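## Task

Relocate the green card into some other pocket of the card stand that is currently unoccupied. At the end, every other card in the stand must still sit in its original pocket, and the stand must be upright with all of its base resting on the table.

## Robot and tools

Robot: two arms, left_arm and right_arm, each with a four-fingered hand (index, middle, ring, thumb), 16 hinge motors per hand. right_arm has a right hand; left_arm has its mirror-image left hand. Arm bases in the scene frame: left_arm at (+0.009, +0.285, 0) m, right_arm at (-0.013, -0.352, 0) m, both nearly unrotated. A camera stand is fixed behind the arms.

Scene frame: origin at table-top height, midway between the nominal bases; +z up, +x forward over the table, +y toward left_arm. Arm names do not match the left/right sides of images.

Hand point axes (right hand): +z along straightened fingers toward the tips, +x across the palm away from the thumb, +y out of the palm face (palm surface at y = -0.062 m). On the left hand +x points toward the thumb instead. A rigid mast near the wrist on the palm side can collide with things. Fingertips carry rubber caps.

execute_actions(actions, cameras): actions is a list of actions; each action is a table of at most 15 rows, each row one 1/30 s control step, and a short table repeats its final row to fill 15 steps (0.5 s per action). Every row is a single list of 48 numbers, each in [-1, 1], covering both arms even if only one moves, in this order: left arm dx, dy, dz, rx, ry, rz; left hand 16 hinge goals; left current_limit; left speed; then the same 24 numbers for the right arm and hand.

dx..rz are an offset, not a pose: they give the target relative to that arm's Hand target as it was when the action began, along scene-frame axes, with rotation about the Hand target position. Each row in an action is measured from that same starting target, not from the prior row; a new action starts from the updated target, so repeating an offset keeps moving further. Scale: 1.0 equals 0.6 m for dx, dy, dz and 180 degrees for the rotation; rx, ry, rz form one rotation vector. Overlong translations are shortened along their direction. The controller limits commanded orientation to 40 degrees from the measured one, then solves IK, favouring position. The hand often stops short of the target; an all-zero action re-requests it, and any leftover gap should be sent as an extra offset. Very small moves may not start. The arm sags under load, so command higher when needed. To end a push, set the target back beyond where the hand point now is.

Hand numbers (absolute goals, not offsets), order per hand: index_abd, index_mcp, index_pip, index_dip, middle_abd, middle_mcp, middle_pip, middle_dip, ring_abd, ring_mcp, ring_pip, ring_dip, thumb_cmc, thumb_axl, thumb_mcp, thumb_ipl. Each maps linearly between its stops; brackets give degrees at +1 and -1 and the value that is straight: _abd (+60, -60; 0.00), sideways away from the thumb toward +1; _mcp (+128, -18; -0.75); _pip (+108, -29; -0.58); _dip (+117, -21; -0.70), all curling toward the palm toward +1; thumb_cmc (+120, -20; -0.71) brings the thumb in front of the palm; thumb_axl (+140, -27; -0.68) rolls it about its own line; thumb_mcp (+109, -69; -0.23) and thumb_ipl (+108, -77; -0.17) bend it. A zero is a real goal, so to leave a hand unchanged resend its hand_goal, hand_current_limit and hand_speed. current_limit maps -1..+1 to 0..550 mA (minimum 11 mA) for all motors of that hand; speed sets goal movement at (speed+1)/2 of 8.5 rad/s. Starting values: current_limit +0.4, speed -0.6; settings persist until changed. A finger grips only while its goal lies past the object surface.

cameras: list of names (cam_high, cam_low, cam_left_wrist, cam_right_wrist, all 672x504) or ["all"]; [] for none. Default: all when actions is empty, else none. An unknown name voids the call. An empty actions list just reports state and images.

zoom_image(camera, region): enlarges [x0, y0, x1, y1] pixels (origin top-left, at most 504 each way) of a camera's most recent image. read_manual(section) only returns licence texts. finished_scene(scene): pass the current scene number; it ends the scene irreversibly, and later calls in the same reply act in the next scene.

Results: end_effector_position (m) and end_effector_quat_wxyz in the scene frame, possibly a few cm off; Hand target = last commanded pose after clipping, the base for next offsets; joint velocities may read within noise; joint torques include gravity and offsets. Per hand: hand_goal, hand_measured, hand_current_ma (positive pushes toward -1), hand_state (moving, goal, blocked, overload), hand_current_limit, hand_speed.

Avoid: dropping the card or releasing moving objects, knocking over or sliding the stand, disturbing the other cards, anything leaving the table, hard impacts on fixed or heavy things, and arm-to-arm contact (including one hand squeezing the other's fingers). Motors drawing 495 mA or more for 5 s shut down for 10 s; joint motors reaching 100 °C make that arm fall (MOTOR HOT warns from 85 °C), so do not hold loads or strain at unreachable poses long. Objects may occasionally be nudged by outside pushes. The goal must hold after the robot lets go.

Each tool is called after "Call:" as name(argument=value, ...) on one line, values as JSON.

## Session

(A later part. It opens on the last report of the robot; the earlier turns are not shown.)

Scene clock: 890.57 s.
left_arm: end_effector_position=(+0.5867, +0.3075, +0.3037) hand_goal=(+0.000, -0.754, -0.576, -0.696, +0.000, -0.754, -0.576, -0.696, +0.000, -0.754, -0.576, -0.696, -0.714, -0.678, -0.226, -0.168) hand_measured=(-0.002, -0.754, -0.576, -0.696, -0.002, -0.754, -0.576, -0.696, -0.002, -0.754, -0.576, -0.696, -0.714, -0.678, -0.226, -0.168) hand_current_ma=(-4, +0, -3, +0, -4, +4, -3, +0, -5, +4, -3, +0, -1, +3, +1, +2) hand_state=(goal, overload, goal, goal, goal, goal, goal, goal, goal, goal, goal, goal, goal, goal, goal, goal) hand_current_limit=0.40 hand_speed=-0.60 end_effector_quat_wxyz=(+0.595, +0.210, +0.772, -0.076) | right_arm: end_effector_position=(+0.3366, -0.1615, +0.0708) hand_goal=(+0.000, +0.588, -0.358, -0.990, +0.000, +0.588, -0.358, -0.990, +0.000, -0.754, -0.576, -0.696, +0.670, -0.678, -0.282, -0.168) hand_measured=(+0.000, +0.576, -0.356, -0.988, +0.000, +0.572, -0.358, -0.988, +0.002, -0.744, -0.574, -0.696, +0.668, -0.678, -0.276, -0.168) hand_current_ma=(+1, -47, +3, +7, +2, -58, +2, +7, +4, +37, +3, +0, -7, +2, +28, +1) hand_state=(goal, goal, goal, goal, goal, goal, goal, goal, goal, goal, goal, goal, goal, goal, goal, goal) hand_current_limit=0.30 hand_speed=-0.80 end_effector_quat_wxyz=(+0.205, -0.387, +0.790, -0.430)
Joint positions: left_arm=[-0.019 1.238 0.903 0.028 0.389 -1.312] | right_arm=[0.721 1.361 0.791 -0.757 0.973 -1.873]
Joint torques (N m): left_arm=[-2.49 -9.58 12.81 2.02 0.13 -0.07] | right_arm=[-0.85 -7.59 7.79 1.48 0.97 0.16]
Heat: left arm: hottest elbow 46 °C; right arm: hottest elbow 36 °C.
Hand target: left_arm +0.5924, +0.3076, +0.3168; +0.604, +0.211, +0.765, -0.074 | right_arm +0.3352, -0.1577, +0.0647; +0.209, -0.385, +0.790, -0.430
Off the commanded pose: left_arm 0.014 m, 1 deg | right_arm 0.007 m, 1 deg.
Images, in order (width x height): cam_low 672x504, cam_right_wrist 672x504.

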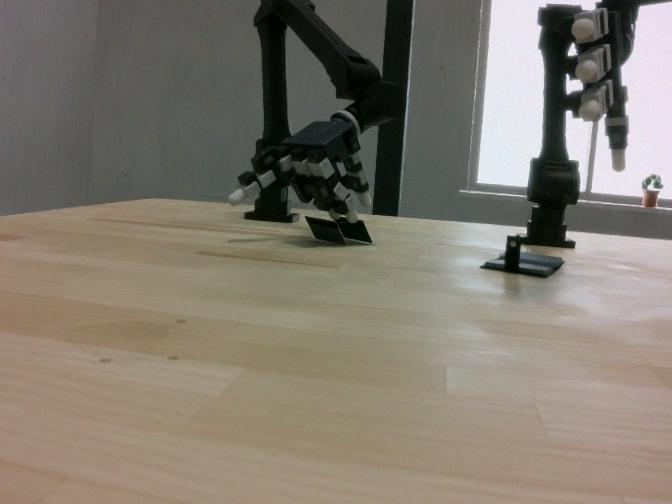

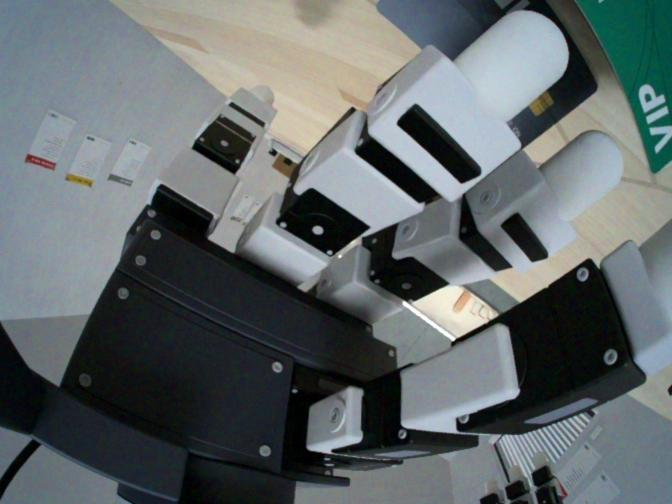

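Call:
execute_actions(actions=[[[0,0,0,0,0,0,0,-0.754,-0.576,-0.696,0,-0.754,-0.576,-0.696,0,-0.754,-0.576,-0.696,-0.714,-0.678,-0.226,-0.168,0.4,-0.6,-0.0107,0.0084,-0.023,0,0,0,0,0.589,-0.358,-0.99,0,0.589,-0.358,-0.99,0,-0.754,-0.576,-0.696,0.671,-0.678,-0.281,-0.168,0.3,-0.8]]], cameras=["cam_low","cam_right_wrist"])

Call:
zoom_image(camera="cam_right_wrist", region=[420, 0, 672, 190])

Call:
zoom_image(camera="cam_low", region=[270, 160, 380, 255])

Scene clock: 896.63 s.
left_arm: end_effector_position=(+0.5867, +0.3075, +0.3037) hand_goal=(+0.000, -0.754, -0.576, -0.696, +0.000, -0.754, -0.576, -0.696, +0.000, -0.754, -0.576, -0.696, -0.714, -0.678, -0.226, -0.168) hand_measured=(-0.002, -0.754, -0.576, -0.696, -0.002, -0.754, -0.576, -0.696, -0.002, -0.754, -0.576, -0.696, -0.714, -0.678, -0.226, -0.168) hand_current_ma=(-4, +0, -3, +0, -4, +4, -3, +0, -5, +4, -3, +0, -1, +3, +1, +2) hand_state=(goal, overload, goal, goal, goal, goal, goal, goal, goal, goal, goal, goal, goal, goal, goal, goal) hand_current_limit=0.40 hand_speed=-0.60 end_effector_quat_wxyz=(+0.595, +0.210, +0.772, -0.076) | right_arm: end_effector_position=(+0.3296, -0.1585, +0.0557) hand_goal=(+0.000, +0.588, -0.358, -0.990, +0.000, +0.588, -0.358, -0.990, +0.000, -0.754, -0.576, -0.696, +0.670, -0.678, -0.282, -0.168) hand_measured=(+0.000, +0.576, -0.356, -0.988, +0.000, +0.572, -0.358, -0.988, +0.002, -0.744, -0.574, -0.696, +0.668, -0.678, -0.276, -0.168) hand_current_ma=(+1, -46, +3, +7, +2, -58, +0, +5, +4, +37, +3, +0, -7, +2, +27, +1) hand_state=(goal, goal, goal, goal, goal, goal, goal, goal, goal, goal, goal, goal, goal, goal, goal, goal) hand_current_limit=0.30 hand_speed=-0.80 end_effector_quat_wxyz=(+0.202, -0.387, +0.790, -0.431)
Joint positions: left_arm=[-0.019 1.238 0.903 0.028 0.389 -1.312] | right_arm=[0.742 1.389 0.773 -0.751 0.978 -1.831]
Joint torques (N m): left_arm=[-2.49 -9.64 12.81 2.02 0.13 -0.07] | right_arm=[-0.56 -7.82 7.77 1.43 0.95 0.19]
Heat: left arm: hottest elbow 46 °C; right arm: hottest elbow 36 °C.
Hand target: left_arm +0.5924, +0.3076, +0.3168; +0.604, +0.211, +0.765, -0.074 | right_arm +0.3287, -0.1525, +0.0509; +0.209, -0.385, +0.790, -0.429
Off the commanded pose: left_arm 0.014 m, 1 deg | right_arm 0.008 m, 1 deg.
Images, in order (width x height): cam_low 672x504, cam_right_wrist 672x504.

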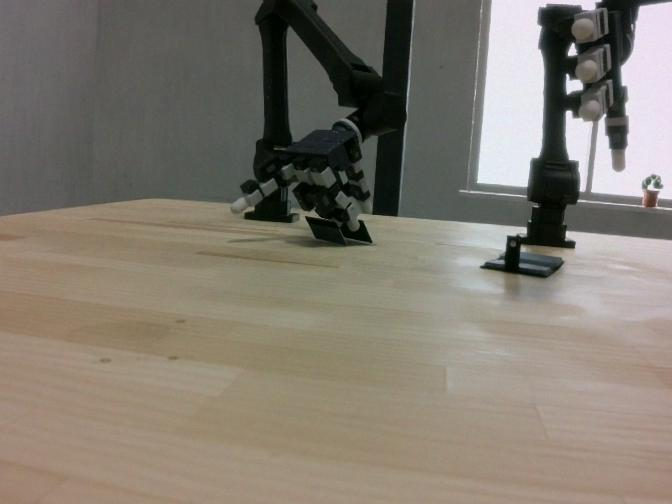

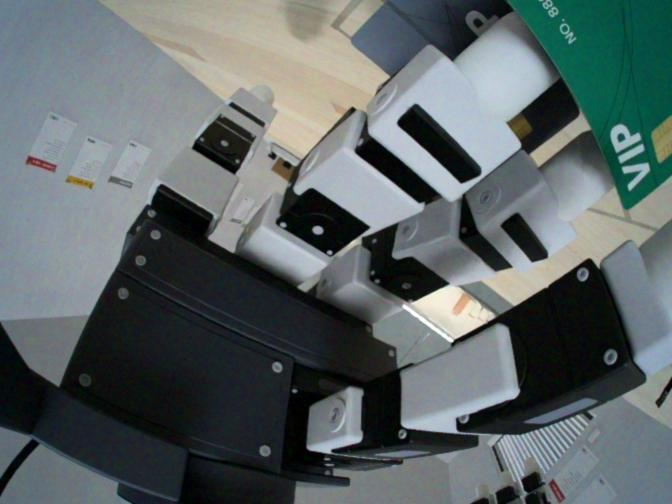

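Scaled by 2.000 from the camera's 672x504 image, which has a finer 960x720 frame.

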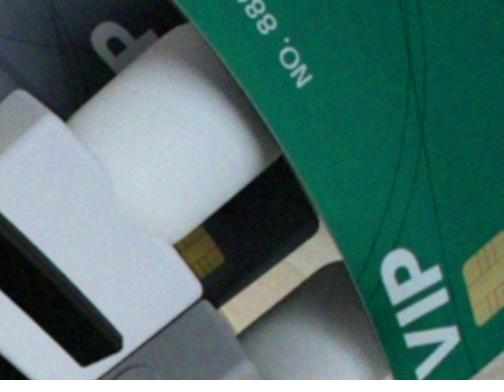

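Scaled by 4.582 from the camera's 672x504 image, which has a finer 960x720 frame.

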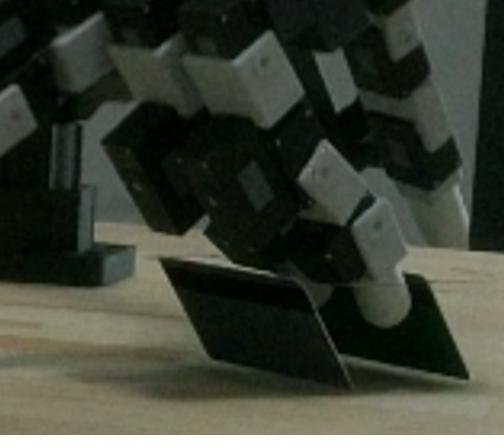

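Call:
execute_actions(actions=[[[0,0,0,0,0,0,0,-0.754,-0.576,-0.696,0,-0.754,-0.576,-0.696,0,-0.754,-0.576,-0.696,-0.714,-0.678,-0.226,-0.168,0.4,-0.6,0,0,0,0,0,0,0,0.342,0.08,-0.986,0,0.342,0.08,-0.986,0,-0.754,-0.576,-0.696,0.671,-0.678,-0.449,0.211,0.3,-0.85]],[[0,0,0,0,0,0,0,-0.754,-0.576,-0.696,0,-0.754,-0.576,-0.696,0,-0.754,-0.576,-0.696,-0.714,-0.678,-0.226,-0.168,0.4,-0.6,0,0,0,0,0,0,0,0.37,0.08,-0.986,0,0.37,0.08,-0.986,0,-0.754,-0.576,-0.696,0.671,-0.678,-0.3,0.211,0.1,-0.9]],[[0,0,0,0,0,0,0,-0.754,-0.576,-0.696,0,-0.754,-0.576,-0.696,0,-0.754,-0.576,-0.696,-0.714,-0.678,-0.226,-0.168,0.4,-0.6,0,0,0,0,0,0,0,0.39,0.08,-0.986,0,0.39,0.08,-0.986,0,-0.754,-0.576,-0.696,0.671,-0.678,-0.2,0.211,0.1,-0.9]]], cameras=["cam_low","cam_right_wrist"])

Call:
zoom_image(camera="cam_right_wrist", region=[420, 0, 672, 190])

Call:
zoom_image(camera="cam_low", region=[270, 160, 380, 255])

Scene clock: 912.83 s.
left_arm: end_effector_position=(+0.5867, +0.3075, +0.3037) hand_goal=(+0.000, -0.754, -0.576, -0.696, +0.000, -0.754, -0.576, -0.696, +0.000, -0.754, -0.576, -0.696, -0.714, -0.678, -0.226, -0.168) hand_measured=(-0.002, -0.754, -0.576, -0.696, -0.002, -0.754, -0.576, -0.696, -0.002, -0.754, -0.576, -0.696, -0.714, -0.678, -0.226, -0.168) hand_current_ma=(-4, +0, -3, +0, -4, +4, -3, +0, -5, +4, -3, +0, -1, +3, +1, +2) hand_state=(goal, overload, goal, goal, goal, goal, goal, goal, goal, goal, goal, goal, goal, goal, goal, goal) hand_current_limit=0.40 hand_speed=-0.60 end_effector_quat_wxyz=(+0.595, +0.210, +0.772, -0.076) | right_arm: end_effector_position=(+0.3290, -0.1572, +0.0559) hand_goal=(+0.000, +0.390, +0.080, -0.986, +0.000, +0.390, +0.080, -0.986, +0.000, -0.754, -0.576, -0.696, +0.670, -0.678, -0.200, +0.210) hand_measured=(+0.002, +0.374, +0.068, -0.986, +0.002, +0.364, +0.068, -0.988, +0.002, -0.744, -0.574, -0.696, +0.668, -0.678, -0.242, +0.202) hand_current_ma=(+4, -61, -42, -1, +3, -102, -44, -5, +4, +37, +3, +0, -7, +2, -222, -40) hand_state=(goal, goal, goal, goal, goal, blocked, goal, goal, goal, goal, goal, goal, goal, goal, blocked, goal) hand_current_limit=0.10 hand_speed=-0.90 end_effector_quat_wxyz=(+0.204, -0.388, +0.789, -0.431)
Joint positions: left_arm=[-0.019 1.238 0.903 0.028 0.389 -1.312] | right_arm=[0.746 1.389 0.773 -0.751 0.98 -1.83]
Joint torques (N m): left_arm=[-2.49 -9.58 12.79 2.03 0.13 -0.07] | right_arm=[-0.97 -8 7.82 1.43 0.92 0.16]
Heat: left arm: hottest elbow 46 °C; right arm: hottest elbow 36 °C.
Hand target: left_arm +0.5924, +0.3076, +0.3168; +0.604, +0.211, +0.765, -0.074 | right_arm +0.3287, -0.1526, +0.0509; +0.209, -0.385, +0.790, -0.430
Off the commanded pose: left_arm 0.014 m, 1 deg | right_arm 0.007 m, 1 deg.
Images, in order (width x height): cam_low 672x504, cam_right_wrist 672x504.

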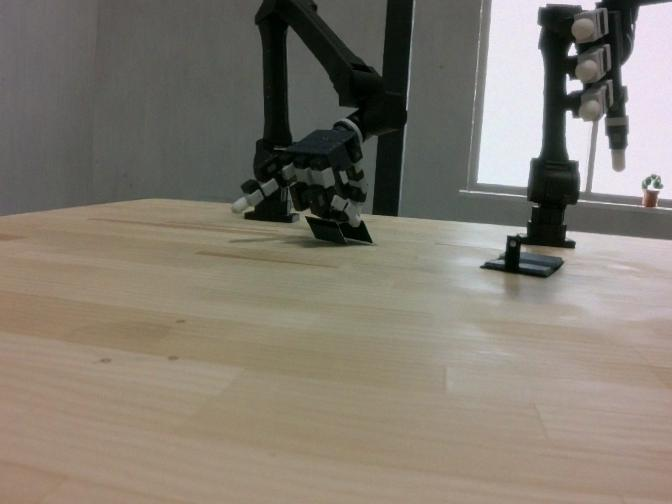

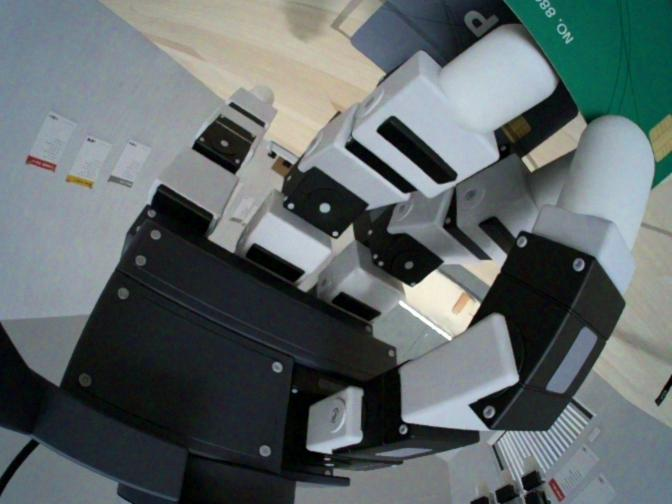

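Scaled by 2.000 from the camera's 672x504 image, which has a finer 960x720 frame.

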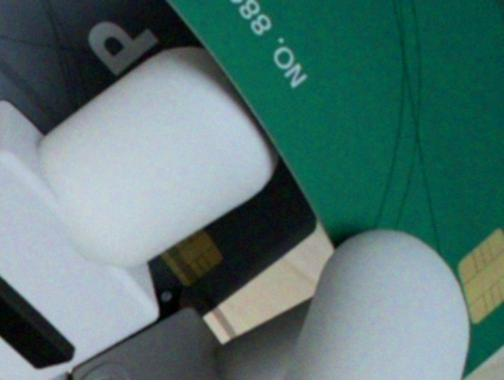

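Scaled by 4.582 from the camera's 672x504 image, which has a finer 960x720 frame.

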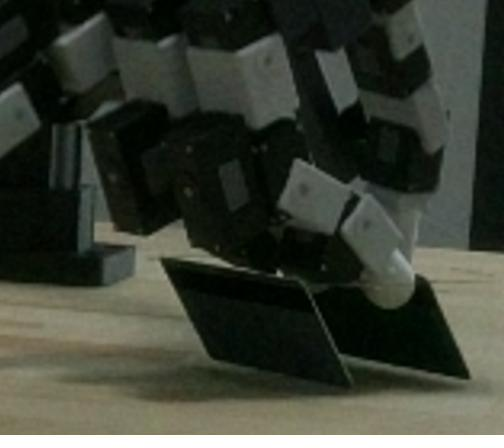

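Call:
execute_actions(actions=[[[0,0,0,0,0,0,0,-0.754,-0.576,-0.696,0,-0.754,-0.576,-0.696,0,-0.754,-0.576,-0.696,-0.714,-0.678,-0.226,-0.168,0.4,-0.6,0,0,0,0,0,0,0,0.43,0.1,-0.986,0,0.43,0.1,-0.986,0,-0.754,-0.576,-0.696,0.671,-0.678,-0.1,0.24,0.2,-0.9]],[[0,0,0,0,0,0,0,-0.754,-0.576,-0.696,0,-0.754,-0.576,-0.696,0,-0.754,-0.576,-0.696,-0.714,-0.678,-0.226,-0.168,0.4,-0.6,0.0215,-0.0168,0.05,0,0,0,0,0.43,0.1,-0.986,0,0.43,0.1,-0.986,0,-0.754,-0.576,-0.696,0.671,-0.678,-0.1,0.24,0.2,-0.9]]], cameras=["cam_low","cam_right_wrist"])

Call:
zoom_image(camera="cam_right_wrist", region=[420, 0, 672, 190])

Call:
zoom_image(camera="cam_low", region=[270, 160, 380, 255])

Scene clock: 920.20 s.
left_arm: end_effector_position=(+0.5867, +0.3075, +0.3037) hand_goal=(+0.000, -0.754, -0.576, -0.696, +0.000, -0.754, -0.576, -0.696, +0.000, -0.754, -0.576, -0.696, -0.714, -0.678, -0.226, -0.168) hand_measured=(-0.002, -0.754, -0.576, -0.696, -0.002, -0.754, -0.576, -0.696, -0.002, -0.754, -0.576, -0.696, -0.714, -0.678, -0.226, -0.168) hand_current_ma=(-4, +0, -3, +0, -4, +4, -3, +0, -5, +4, -3, +0, -1, +3, +1, +2) hand_state=(goal, overload, goal, goal, goal, goal, goal, goal, goal, goal, goal, goal, goal, goal, goal, goal) hand_current_limit=0.40 hand_speed=-0.60 end_effector_quat_wxyz=(+0.595, +0.210, +0.772, -0.076) | right_arm: end_effector_position=(+0.3312, -0.1651, +0.0644) hand_goal=(+0.000, +0.430, +0.100, -0.986, +0.000, +0.430, +0.100, -0.986, +0.000, -0.754, -0.576, -0.696, +0.670, -0.678, -0.100, +0.240) hand_measured=(+0.002, +0.378, +0.072, -0.992, +0.002, +0.370, +0.072, -0.994, +0.002, -0.744, -0.574, -0.696, +0.668, -0.678, -0.234, +0.206) hand_current_ma=(+3, -225, -109, -18, +3, -268, -105, -23, +4, +37, +3, +0, -7, +2, -330, -186) hand_state=(goal, blocked, blocked, goal, goal, blocked, blocked, goal, goal, goal, goal, goal, goal, goal, blocked, blocked) hand_current_limit=0.20 hand_speed=-0.90 end_effector_quat_wxyz=(+0.201, -0.391, +0.787, -0.432)
Joint positions: left_arm=[-0.019 1.238 0.903 0.028 0.389 -1.312] | right_arm=[0.725 1.362 0.773 -0.751 0.976 -1.874]
Joint torques (N m): left_arm=[-2.55 -9.64 12.81 2.02 0.13 -0.07] | right_arm=[-2.9 -10.23 11.26 0.59 0.69 -0.14]
Heat: left arm: hottest elbow 46 °C; right arm: hottest elbow 36 °C.
Hand target: left_arm +0.5924, +0.3076, +0.3168; +0.604, +0.211, +0.765, -0.074 | right_arm +0.3417, -0.1628, +0.0810; +0.209, -0.385, +0.790, -0.430
Off the commanded pose: left_arm 0.014 m, 1 deg | right_arm 0.020 m, 1 deg.
Images, in order (width x height): cam_low 672x504, cam_right_wrist 672x504.

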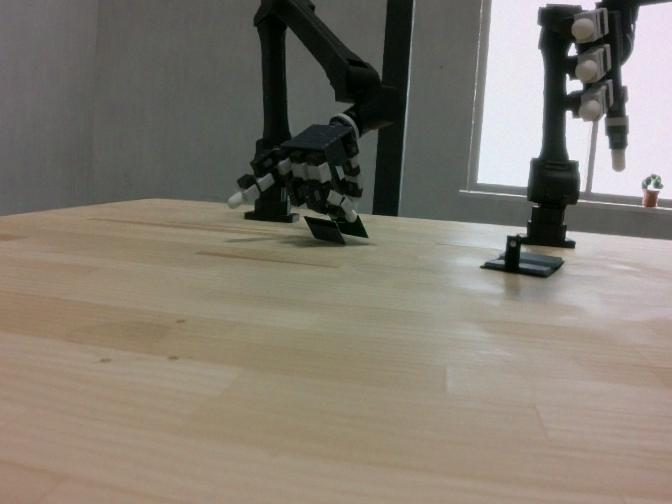

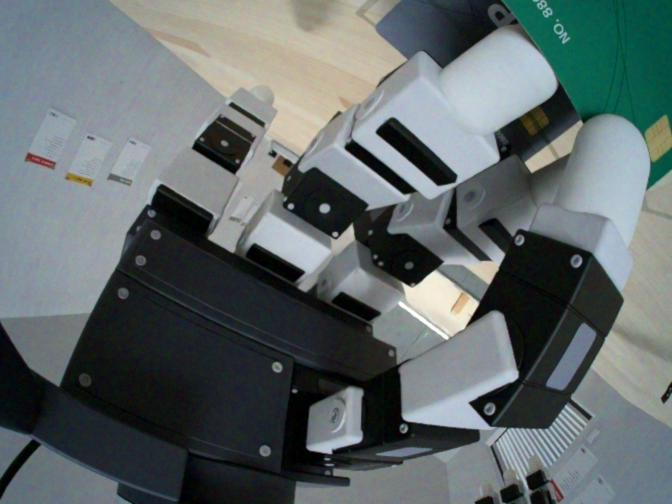

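Scaled by 2.000 from the camera's 672x504 image, which has a finer 960x720 frame.

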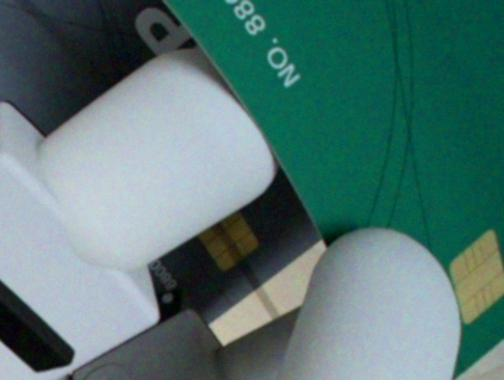

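Scaled by 4.582 from the camera's 672x504 image, which has a finer 960x720 frame.

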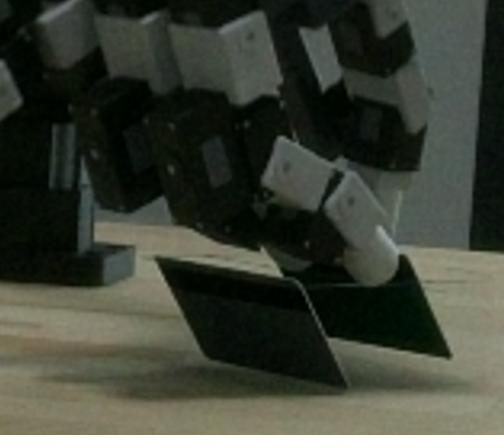

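Call:
execute_actions(actions=[[[0,0,0,0,0,0,0,-0.754,-0.576,-0.696,0,-0.754,-0.576,-0.696,0,-0.754,-0.576,-0.696,-0.714,-0.678,-0.226,-0.168,0.4,-0.6,0.015,-0.006,0.025,0,0,0,0,0.43,0.1,-0.986,0,0.43,0.1,-0.986,0,-0.754,-0.576,-0.696,0.671,-0.678,-0.1,0.24,0.2,-0.9]],[[0,0,0,0,0,0,0,-0.754,-0.576,-0.696,0,-0.754,-0.576,-0.696,0,-0.754,-0.576,-0.696,-0.714,-0.678,-0.226,-0.168,0.4,-0.6,0.0135,-0.006,0.024,0,0,0,0,0.43,0.1,-0.986,0,0.43,0.1,-0.986,0,-0.754,-0.576,-0.696,0.671,-0.678,-0.1,0.24,0.2,-0.9]]], cameras=["cam_low","cam_right_wrist"])

Call:
zoom_image(camera="cam_right_wrist", region=[420, 0, 672, 190])

Call:
zoom_image(camera="cam_low", region=[270, 160, 380, 255])

Scene clock: 927.93 s.
left_arm: end_effector_position=(+0.5867, +0.3075, +0.3037) hand_goal=(+0.000, -0.754, -0.576, -0.696, +0.000, -0.754, -0.576, -0.696, +0.000, -0.754, -0.576, -0.696, -0.714, -0.678, -0.226, -0.168) hand_measured=(-0.002, -0.754, -0.576, -0.696, -0.002, -0.754, -0.576, -0.696, -0.002, -0.754, -0.576, -0.696, -0.714, -0.678, -0.226, -0.168) hand_current_ma=(-4, +0, -3, +0, -4, +4, -3, +0, -5, +4, -3, +0, -1, +3, +1, +2) hand_state=(goal, overload, goal, goal, goal, goal, goal, goal, goal, goal, goal, goal, goal, goal, goal, goal) hand_current_limit=0.40 hand_speed=-0.60 end_effector_quat_wxyz=(+0.595, +0.210, +0.772, -0.076) | right_arm: end_effector_position=(+0.3407, -0.1784, +0.0839) hand_goal=(+0.000, +0.430, +0.100, -0.986, +0.000, +0.430, +0.100, -0.986, +0.000, -0.754, -0.576, -0.696, +0.670, -0.678, -0.100, +0.240) hand_measured=(+0.000, +0.380, +0.072, -0.992, +0.000, +0.370, +0.072, -0.994, +0.002, -0.744, -0.574, -0.696, +0.668, -0.678, -0.234, +0.206) hand_current_ma=(+0, -220, -109, -18, +1, -268, -105, -26, +4, +37, +3, +0, -8, +2, -330, -186) hand_state=(goal, blocked, blocked, goal, goal, blocked, blocked, goal, goal, goal, goal, goal, goal, goal, blocked, blocked) hand_current_limit=0.20 hand_speed=-0.90 end_effector_quat_wxyz=(+0.191, -0.396, +0.786, -0.434)
Joint positions: left_arm=[-0.019 1.238 0.903 0.028 0.389 -1.312] | right_arm=[0.678 1.327 0.8 -0.771 0.962 -1.953]
Joint torques (N m): left_arm=[-2.49 -9.58 12.79 2.02 0.13 -0.07] | right_arm=[-2.84 -9.88 13.98 0.59 0.66 -0.21]
Heat: left arm: hottest elbow 46 °C; right arm: hottest elbow 36 °C.
Hand target: left_arm +0.5924, +0.3076, +0.3168; +0.604, +0.211, +0.765, -0.074 | right_arm +0.3588, -0.1699, +0.1104; +0.209, -0.385, +0.790, -0.430
Off the commanded pose: left_arm 0.014 m, 1 deg | right_arm 0.033 m, 3 deg.
Images, in order (width x height): cam_low 672x504, cam_right_wrist 672x504.

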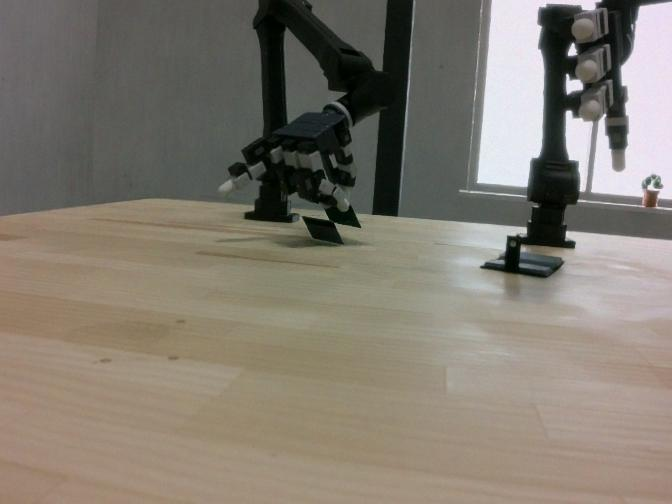

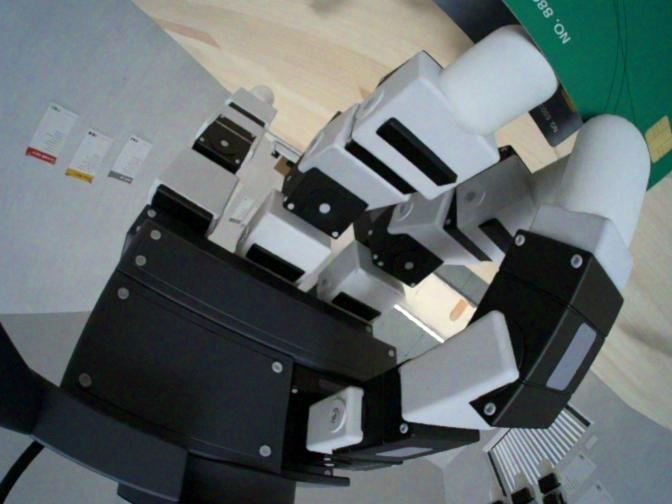

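Scaled by 2.000 from the camera's 672x504 image, which has a finer 960x720 frame.

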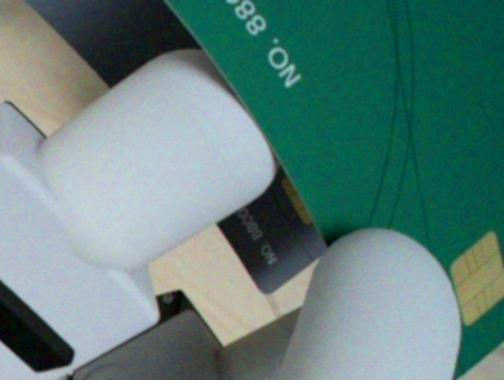

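Scaled by 4.582 from the camera's 672x504 image, which has a finer 960x720 frame.

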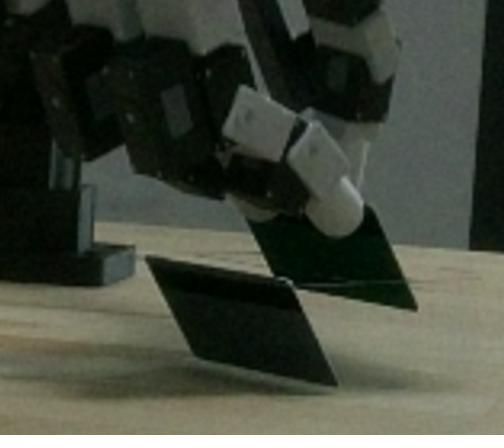

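Call:
execute_actions(actions=[[[0,0,0,0,0,0,0,-0.754,-0.576,-0.696,0,-0.754,-0.576,-0.696,0,-0.754,-0.576,-0.696,-0.714,-0.678,-0.226,-0.168,0.4,-0.6,0.0297,-0.0085,0.0477,0,0,0,0,0.43,0.1,-0.986,0,0.43,0.1,-0.986,0,-0.754,-0.576,-0.696,0.671,-0.678,-0.1,0.24,0.2,-0.9]]], cameras=["cam_low","cam_right_wrist","cam_high"])

Call:
zoom_image(camera="cam_right_wrist", region=[420, 0, 672, 190])

Call:
zoom_image(camera="cam_low", region=[270, 160, 380, 255])

Call:
zoom_image(camera="cam_high", region=[170, 200, 290, 320])

Scene clock: 935.87 s.
left_arm: end_effector_position=(+0.5867, +0.3075, +0.3037) hand_goal=(+0.000, -0.754, -0.576, -0.696, +0.000, -0.754, -0.576, -0.696, +0.000, -0.754, -0.576, -0.696, -0.714, -0.678, -0.226, -0.168) hand_measured=(-0.002, -0.754, -0.576, -0.696, -0.002, -0.754, -0.576, -0.696, -0.002, -0.754, -0.576, -0.696, -0.714, -0.678, -0.226, -0.168) hand_current_ma=(-4, +0, -3, +0, -4, +4, -3, +0, -5, +4, -3, +0, -1, +3, +1, +2) hand_state=(goal, overload, goal, goal, goal, goal, goal, goal, goal, goal, goal, goal, goal, goal, goal, goal) hand_current_limit=0.40 hand_speed=-0.60 end_effector_quat_wxyz=(+0.595, +0.210, +0.772, -0.076) | right_arm: end_effector_position=(+0.3598, -0.1816, +0.1131) hand_goal=(+0.000, +0.430, +0.100, -0.986, +0.000, +0.430, +0.100, -0.986, +0.000, -0.754, -0.576, -0.696, +0.670, -0.678, -0.100, +0.240) hand_measured=(+0.000, +0.380, +0.072, -0.992, +0.000, +0.370, +0.072, -0.994, +0.002, -0.744, -0.574, -0.696, +0.668, -0.678, -0.232, +0.206) hand_current_ma=(+0, -220, -109, -19, +1, -268, -102, -26, +4, +37, +3, +0, -8, +2, -330, -186) hand_state=(goal, blocked, blocked, goal, goal, blocked, blocked, goal, goal, goal, goal, goal, goal, goal, blocked, blocked) hand_current_limit=0.20 hand_speed=-0.90 end_effector_quat_wxyz=(+0.192, -0.395, +0.787, -0.433)
Joint positions: left_arm=[-0.019 1.238 0.903 0.028 0.389 -1.312] | right_arm=[0.636 1.309 0.867 -0.796 0.948 -2.019]
Joint torques (N m): left_arm=[-2.49 -9.64 12.81 2.02 0.13 -0.07] | right_arm=[-2.78 -9.93 14.43 0.64 0.66 -0.12]
Heat: left arm: hottest elbow 46 °C; right arm: hottest elbow 38 °C.
Hand target: left_arm +0.5924, +0.3076, +0.3168; +0.604, +0.211, +0.765, -0.074 | right_arm +0.3765, -0.1749, +0.1390; +0.209, -0.385, +0.790, -0.429
Off the commanded pose: left_arm 0.014 m, 1 deg | right_arm 0.032 m, 2 deg.
Images, in order (width x height): cam_high 672x504, cam_low 672x504, cam_right_wrist 672x504.

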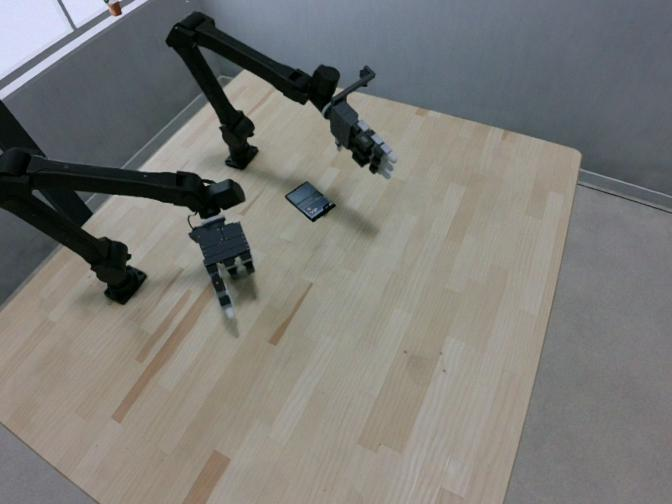

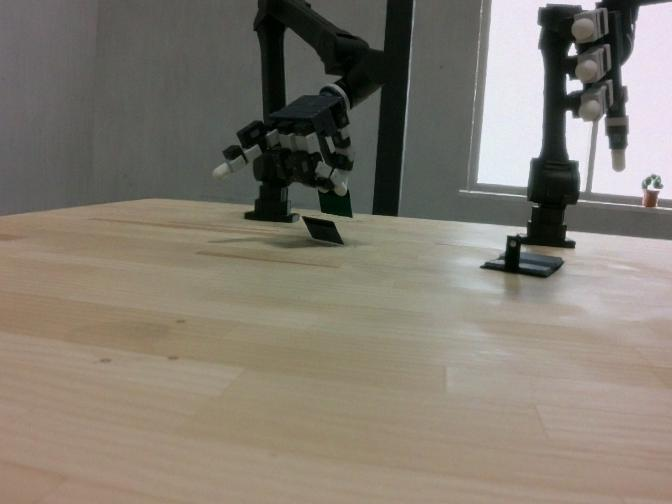

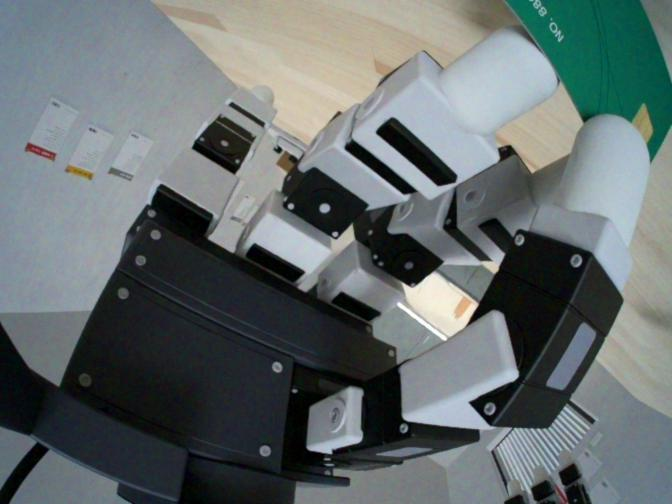

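Scaled by 2.000 from the camera's 672x504 image, which has a finer 960x720 frame.

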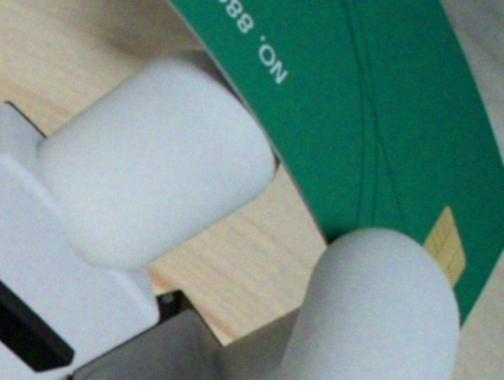

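Scaled by 4.582 from the camera's 672x504 image, which has a finer 960x720 frame.

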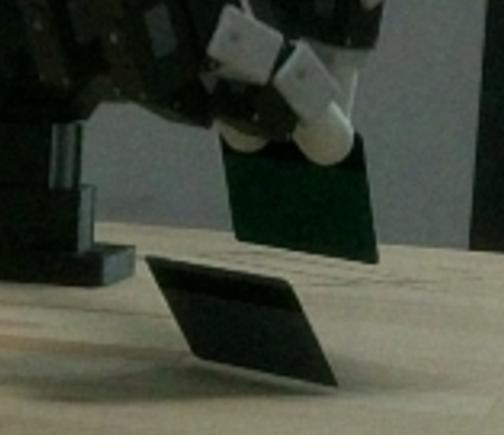

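Scaled by 4.200 from the camera's 672x504 image, which has a finer 960x720 frame.

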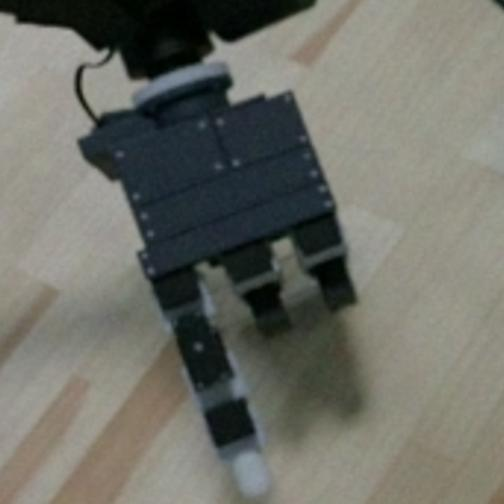

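Call:
execute_actions(actions=[])

Call:
zoom_image(camera="cam_low", region=[270, 160, 380, 255])

Call:
zoom_image(camera="cam_right_wrist", region=[300, 0, 672, 279])

Scene clock: 971.40 s.
left_arm: end_effector_position=(+0.5867, +0.3075, +0.3037) hand_goal=(+0.000, -0.754, -0.576, -0.696, +0.000, -0.754, -0.576, -0.696, +0.000, -0.754, -0.576, -0.696, -0.714, -0.678, -0.226, -0.168) hand_measured=(-0.002, -0.754, -0.576, -0.696, -0.002, -0.754, -0.576, -0.696, -0.002, -0.754, -0.576, -0.696, -0.714, -0.678, -0.226, -0.168) hand_current_ma=(-4, +0, -3, +0, -4, +4, -3, +0, -5, +4, -3, +0, -1, +3, +1, +2) hand_state=(goal, overload, goal, goal, goal, goal, goal, goal, goal, goal, goal, goal, goal, goal, goal, goal) hand_current_limit=0.40 hand_speed=-0.60 end_effector_quat_wxyz=(+0.595, +0.210, +0.772, -0.076) | right_arm: end_effector_position=(+0.3598, -0.1816, +0.1131) hand_goal=(+0.000, +0.430, +0.100, -0.986, +0.000, +0.430, +0.100, -0.986, +0.000, -0.754, -0.576, -0.696, +0.670, -0.678, -0.100, +0.240) hand_measured=(+0.000, +0.380, +0.072, -0.992, +0.000, +0.370, +0.072, -0.994, +0.002, -0.744, -0.574, -0.696, +0.668, -0.678, -0.232, +0.206) hand_current_ma=(+0, -220, -109, -19, +1, -268, -102, -26, +4, +37, +3, +0, -8, +2, -330, -186) hand_state=(goal, blocked, blocked, goal, goal, blocked, blocked, goal, goal, goal, goal, goal, goal, goal, blocked, blocked) hand_current_limit=0.20 hand_speed=-0.90 end_effector_quat_wxyz=(+0.192, -0.395, +0.787, -0.433)
Joint positions: left_arm=[-0.019 1.238 0.903 0.028 0.389 -1.312] | right_arm=[0.636 1.309 0.867 -0.796 0.948 -2.019]
Joint velocities: within noise
Joint torques (N m): left_arm=[-2.49 -9.64 12.81 2.02 0.13 -0.07] | right_arm=[-2.73 -9.64 14.48 0.61 0.66 -0.17]
Heat: left arm: hottest elbow 46 °C; right arm: hottest elbow 43 °C.
Hand target: left_arm +0.5924, +0.3076, +0.3168; +0.604, +0.211, +0.765, -0.074 | right_arm +0.3765, -0.1749, +0.1390; +0.209, -0.385, +0.790, -0.429
Off the commanded pose: left_arm 0.014 m, 1 deg | right_arm 0.032 m, 2 deg.

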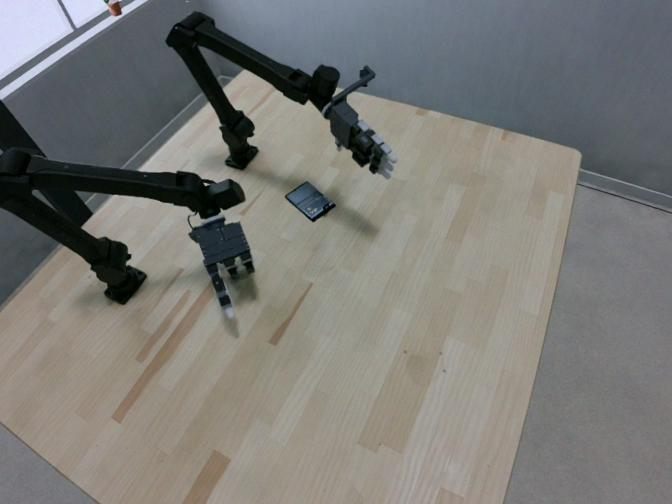

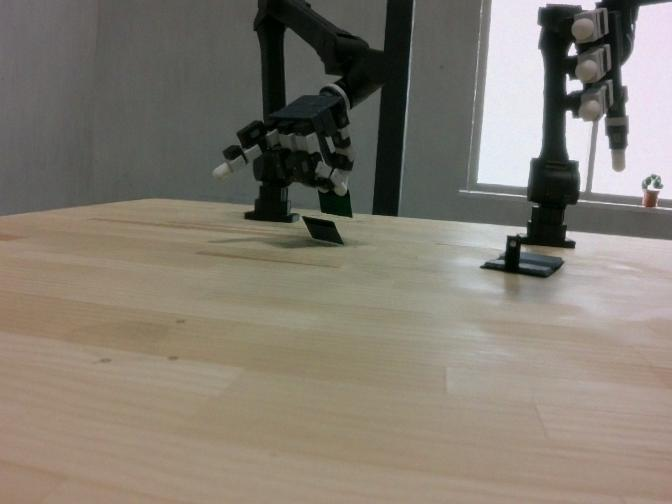

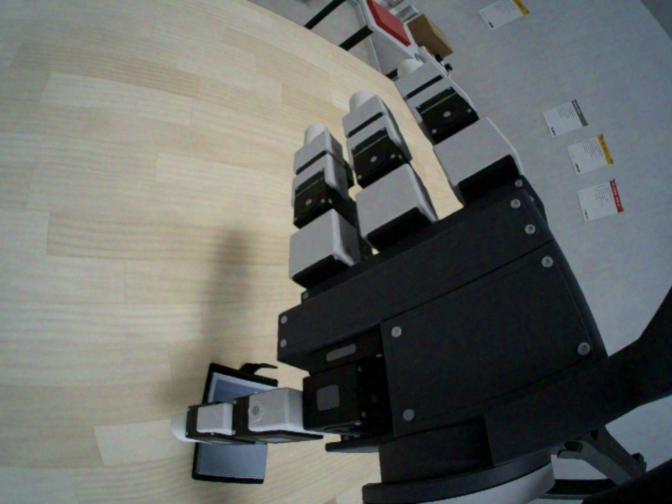

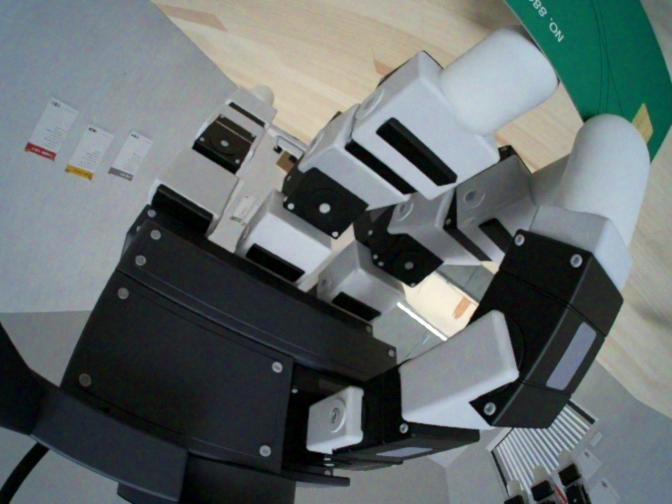

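Scaled by 4.582 from the camera's 672x504 image, which has a finer 960x720 frame.

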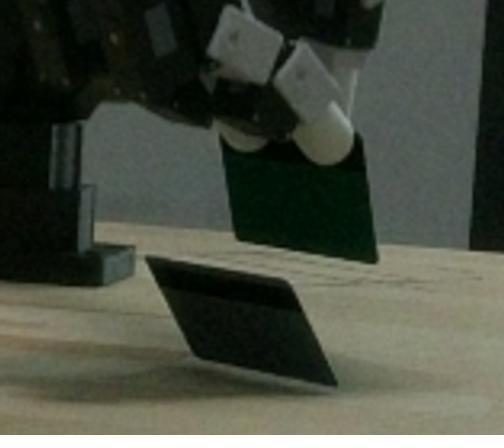

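Scaled by 1.355 from the camera's 672x504 image, which has a finer 960x720 frame.

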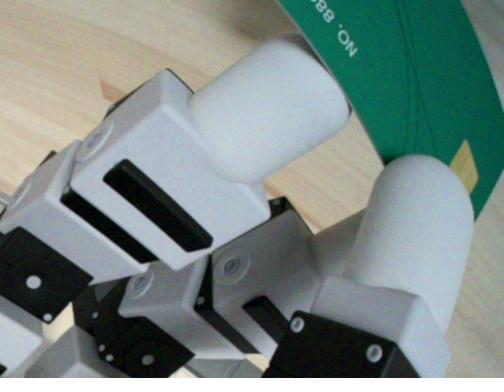

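Call:
zoom_image(camera="cam_high", region=[180, 200, 300, 330])

Call:
zoom_image(camera="cam_low", region=[300, 190, 370, 255])

Call:
zoom_image(camera="cam_right_wrist", region=[420, 0, 672, 190])

Scaled by 3.877 from the camera's 672x504 image, which has a finer 960x720 frame.

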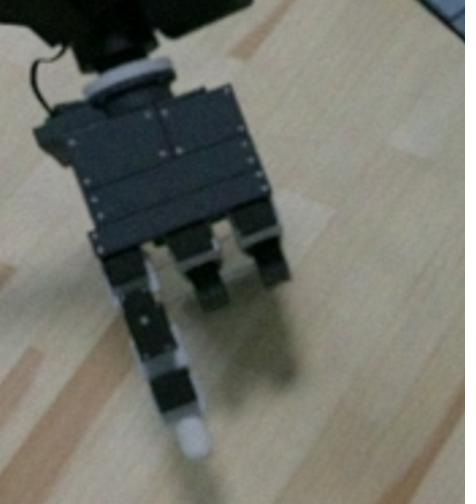

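Scaled by 7.200 from the camera's 672x504 image, which has a finer 960x720 frame.

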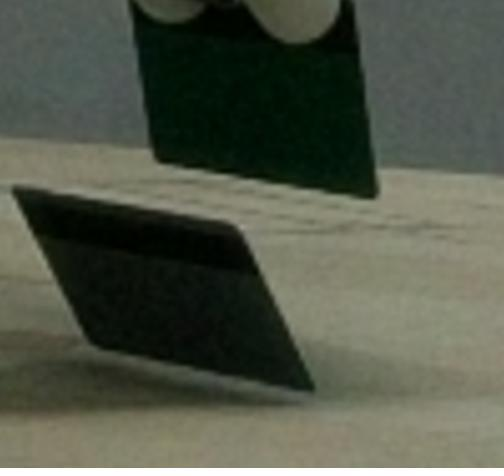

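Scaled by 2.000 from the camera's 672x504 image, which has a finer 960x720 frame.

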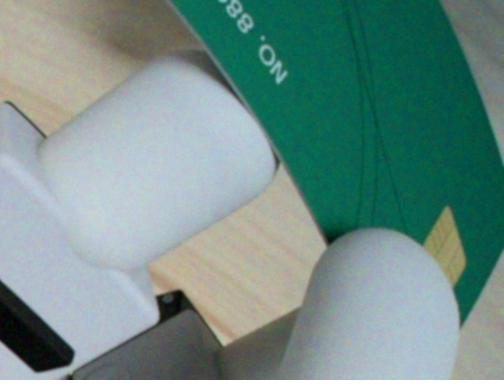

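Call:
execute_actions(actions=[[[0,0,0,0,0,0,0,-0.754,-0.576,-0.696,0,-0.754,-0.576,-0.696,0,-0.754,-0.576,-0.696,-0.714,-0.678,-0.226,-0.168,0.4,-0.6,-0.005,0,-0.006,0,0,0,0,0.43,0.1,-0.986,0,0.43,0.1,-0.986,0,-0.754,-0.576,-0.696,0.671,-0.678,-0.1,0.24,0.2,-0.9],[0,0,0,0,0,0,0,-0.754,-0.576,-0.696,0,-0.754,-0.576,-0.696,0,-0.754,-0.576,-0.696,-0.714,-0.678,-0.226,-0.168,0.4,-0.6,-0.010,0,-0.012,0,0,0,0,0.43,0.1,-0.986,0,0.43,0.1,-0.986,0,-0.754,-0.576,-0.696,0.671,-0.678,-0.1,0.24,0.2,-0.9],[0,0,0,0,0,0,0,-0.754,-0.576,-0.696,0,-0.754,-0.576,-0.696,0,-0.754,-0.576,-0.696,-0.714,-0.678,-0.226,-0.168,0.4,-0.6,-0.016,-0.001,-0.018,0,0,0,0,0.43,0.1,-0.986,0,0.43,0.1,-0.986,0,-0.754,-0.576,-0.696,0.671,-0.678,-0.1,0.24,0.2,-0.9],[0,0,0,0,0,0,0,-0.754,-0.576,-0.696,0,-0.754,-0.576,-0.696,0,-0.754,-0.576,-0.696,-0.714,-0.678,-0.226,-0.168,0.4,-0.6,-0.021,-0.001,-0.024,0,0,0,0,0.43,0.1,-0.986,0,0.43,0.1,-0.986,0,-0.754,-0.576,-0.696,0.671,-0.678,-0.1,0.24,0.2,-0.9],[0,0,0,0,0,0,0,-0.754,-0.576,-0.696,0,-0.754,-0.576,-0.696,0,-0.754,-0.576,-0.696,-0.714,-0.678,-0.226,-0.168,0.4,-0.6,-0.027,-0.001,-0.030,0,0,0,0,0.43,0.1,-0.986,0,0.43,0.1,-0.986,0,-0.754,-0.576,-0.696,0.671,-0.678,-0.1,0.24,0.2,-0.9],[0,0,0,0,0,0,0,-0.754,-0.576,-0.696,0,-0.754,-0.576,-0.696,0,-0.754,-0.576,-0.696,-0.714,-0.678,-0.226,-0.168,0.4,-0.6,-0.032,-0.002,-0.036,0,0,0,0,0.43,0.1,-0.986,0,0.43,0.1,-0.986,0,-0.754,-0.576,-0.696,0.671,-0.678,-0.1,0.24,0.2,-0.9],[0,0,0,0,0,0,0,-0.754,-0.576,-0.696,0,-0.754,-0.576,-0.696,0,-0.754,-0.576,-0.696,-0.714,-0.678,-0.226,-0.168,0.4,-0.6,-0.038,-0.002,-0.042,0,0,0,0,0.43,0.1,-0.986,0,0.43,0.1,-0.986,0,-0.754,-0.576,-0.696,0.671,-0.678,-0.1,0.24,0.2,-0.9],[0,0,0,0,0,0,0,-0.754,-0.576,-0.696,0,-0.754,-0.576,-0.696,0,-0.754,-0.576,-0.696,-0.714,-0.678,-0.226,-0.168,0.4,-0.6,-0.040,-0.002,-0.045,0,0,0,0,0.43,0.1,-0.986,0,0.43,0.1,-0.986,0,-0.754,-0.576,-0.696,0.671,-0.678,-0.1,0.24,0.2,-0.9]]], cameras=["cam_low"])

Call:
zoom_image(camera="cam_low", region=[270, 160, 380, 255])

Scene clock: 1038.20 s.
left_arm: end_effector_position=(+0.5867, +0.3075, +0.3037) hand_goal=(+0.000, -0.754, -0.576, -0.696, +0.000, -0.754, -0.576, -0.696, +0.000, -0.754, -0.576, -0.696, -0.714, -0.678, -0.226, -0.168) hand_measured=(-0.002, -0.754, -0.576, -0.696, -0.002, -0.754, -0.576, -0.696, -0.002, -0.754, -0.576, -0.696, -0.714, -0.678, -0.226, -0.168) hand_current_ma=(-4, +0, -3, +0, -4, +4, -3, +0, -5, +4, -3, +0, -1, +3, +1, +2) hand_state=(goal, overload, goal, goal, goal, goal, goal, goal, goal, goal, goal, goal, goal, goal, goal, goal) hand_current_limit=0.40 hand_speed=-0.60 end_effector_quat_wxyz=(+0.595, +0.210, +0.772, -0.076) | right_arm: end_effector_position=(+0.3533, -0.1824, +0.1060) hand_goal=(+0.000, +0.430, +0.100, -0.986, +0.000, +0.430, +0.100, -0.986, +0.000, -0.754, -0.576, -0.696, +0.670, -0.678, -0.100, +0.240) hand_measured=(+0.000, +0.380, +0.072, -0.992, +0.000, +0.370, +0.072, -0.994, +0.002, -0.744, -0.574, -0.696, +0.668, -0.678, -0.232, +0.206) hand_current_ma=(+0, -220, -109, -19, +1, -268, -102, -26, +4, +37, +3, +0, -8, +2, -330, -186) hand_state=(goal, blocked, blocked, goal, goal, blocked, blocked, goal, goal, goal, goal, goal, goal, goal, blocked, blocked) hand_current_limit=0.20 hand_speed=-0.90 end_effector_quat_wxyz=(+0.191, -0.393, +0.788, -0.433)
Joint positions: left_arm=[-0.019 1.238 0.903 0.028 0.389 -1.312] | right_arm=[0.645 1.307 0.846 -0.796 0.952 -1.996]
Joint torques (N m): left_arm=[-2.49 -9.58 12.79 2.02 0.13 -0.07] | right_arm=[-0.73 -10.05 8.62 1.44 0.98 0.17]
Heat: left arm: hottest elbow 47 °C; right arm: hottest elbow 46 °C.
Hand target: left_arm +0.5924, +0.3076, +0.3168; +0.604, +0.211, +0.765, -0.074 | right_arm +0.3526, -0.1762, +0.1120; +0.209, -0.385, +0.790, -0.429
Off the commanded pose: left_arm 0.014 m, 1 deg | right_arm 0.009 m, 2 deg.
Images, in order (width x height): cam_low 672x504.

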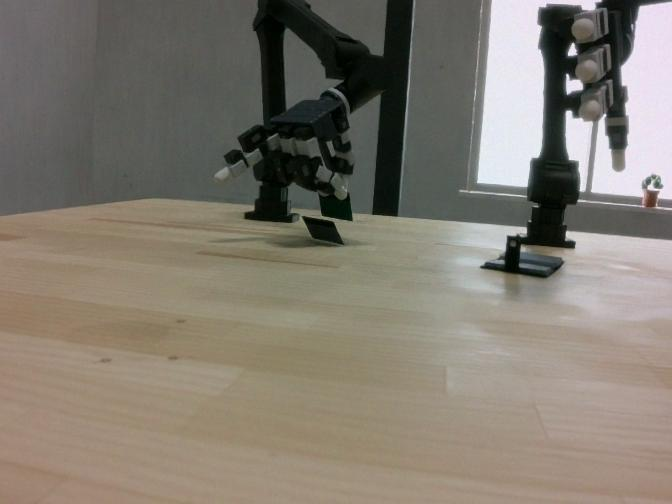

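Scaled by 4.582 from the camera's 672x504 image, which has a finer 960x720 frame.

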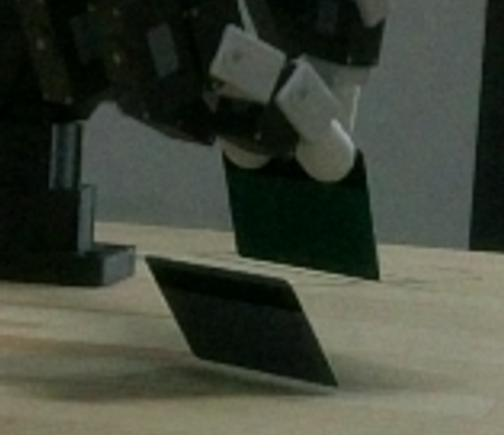

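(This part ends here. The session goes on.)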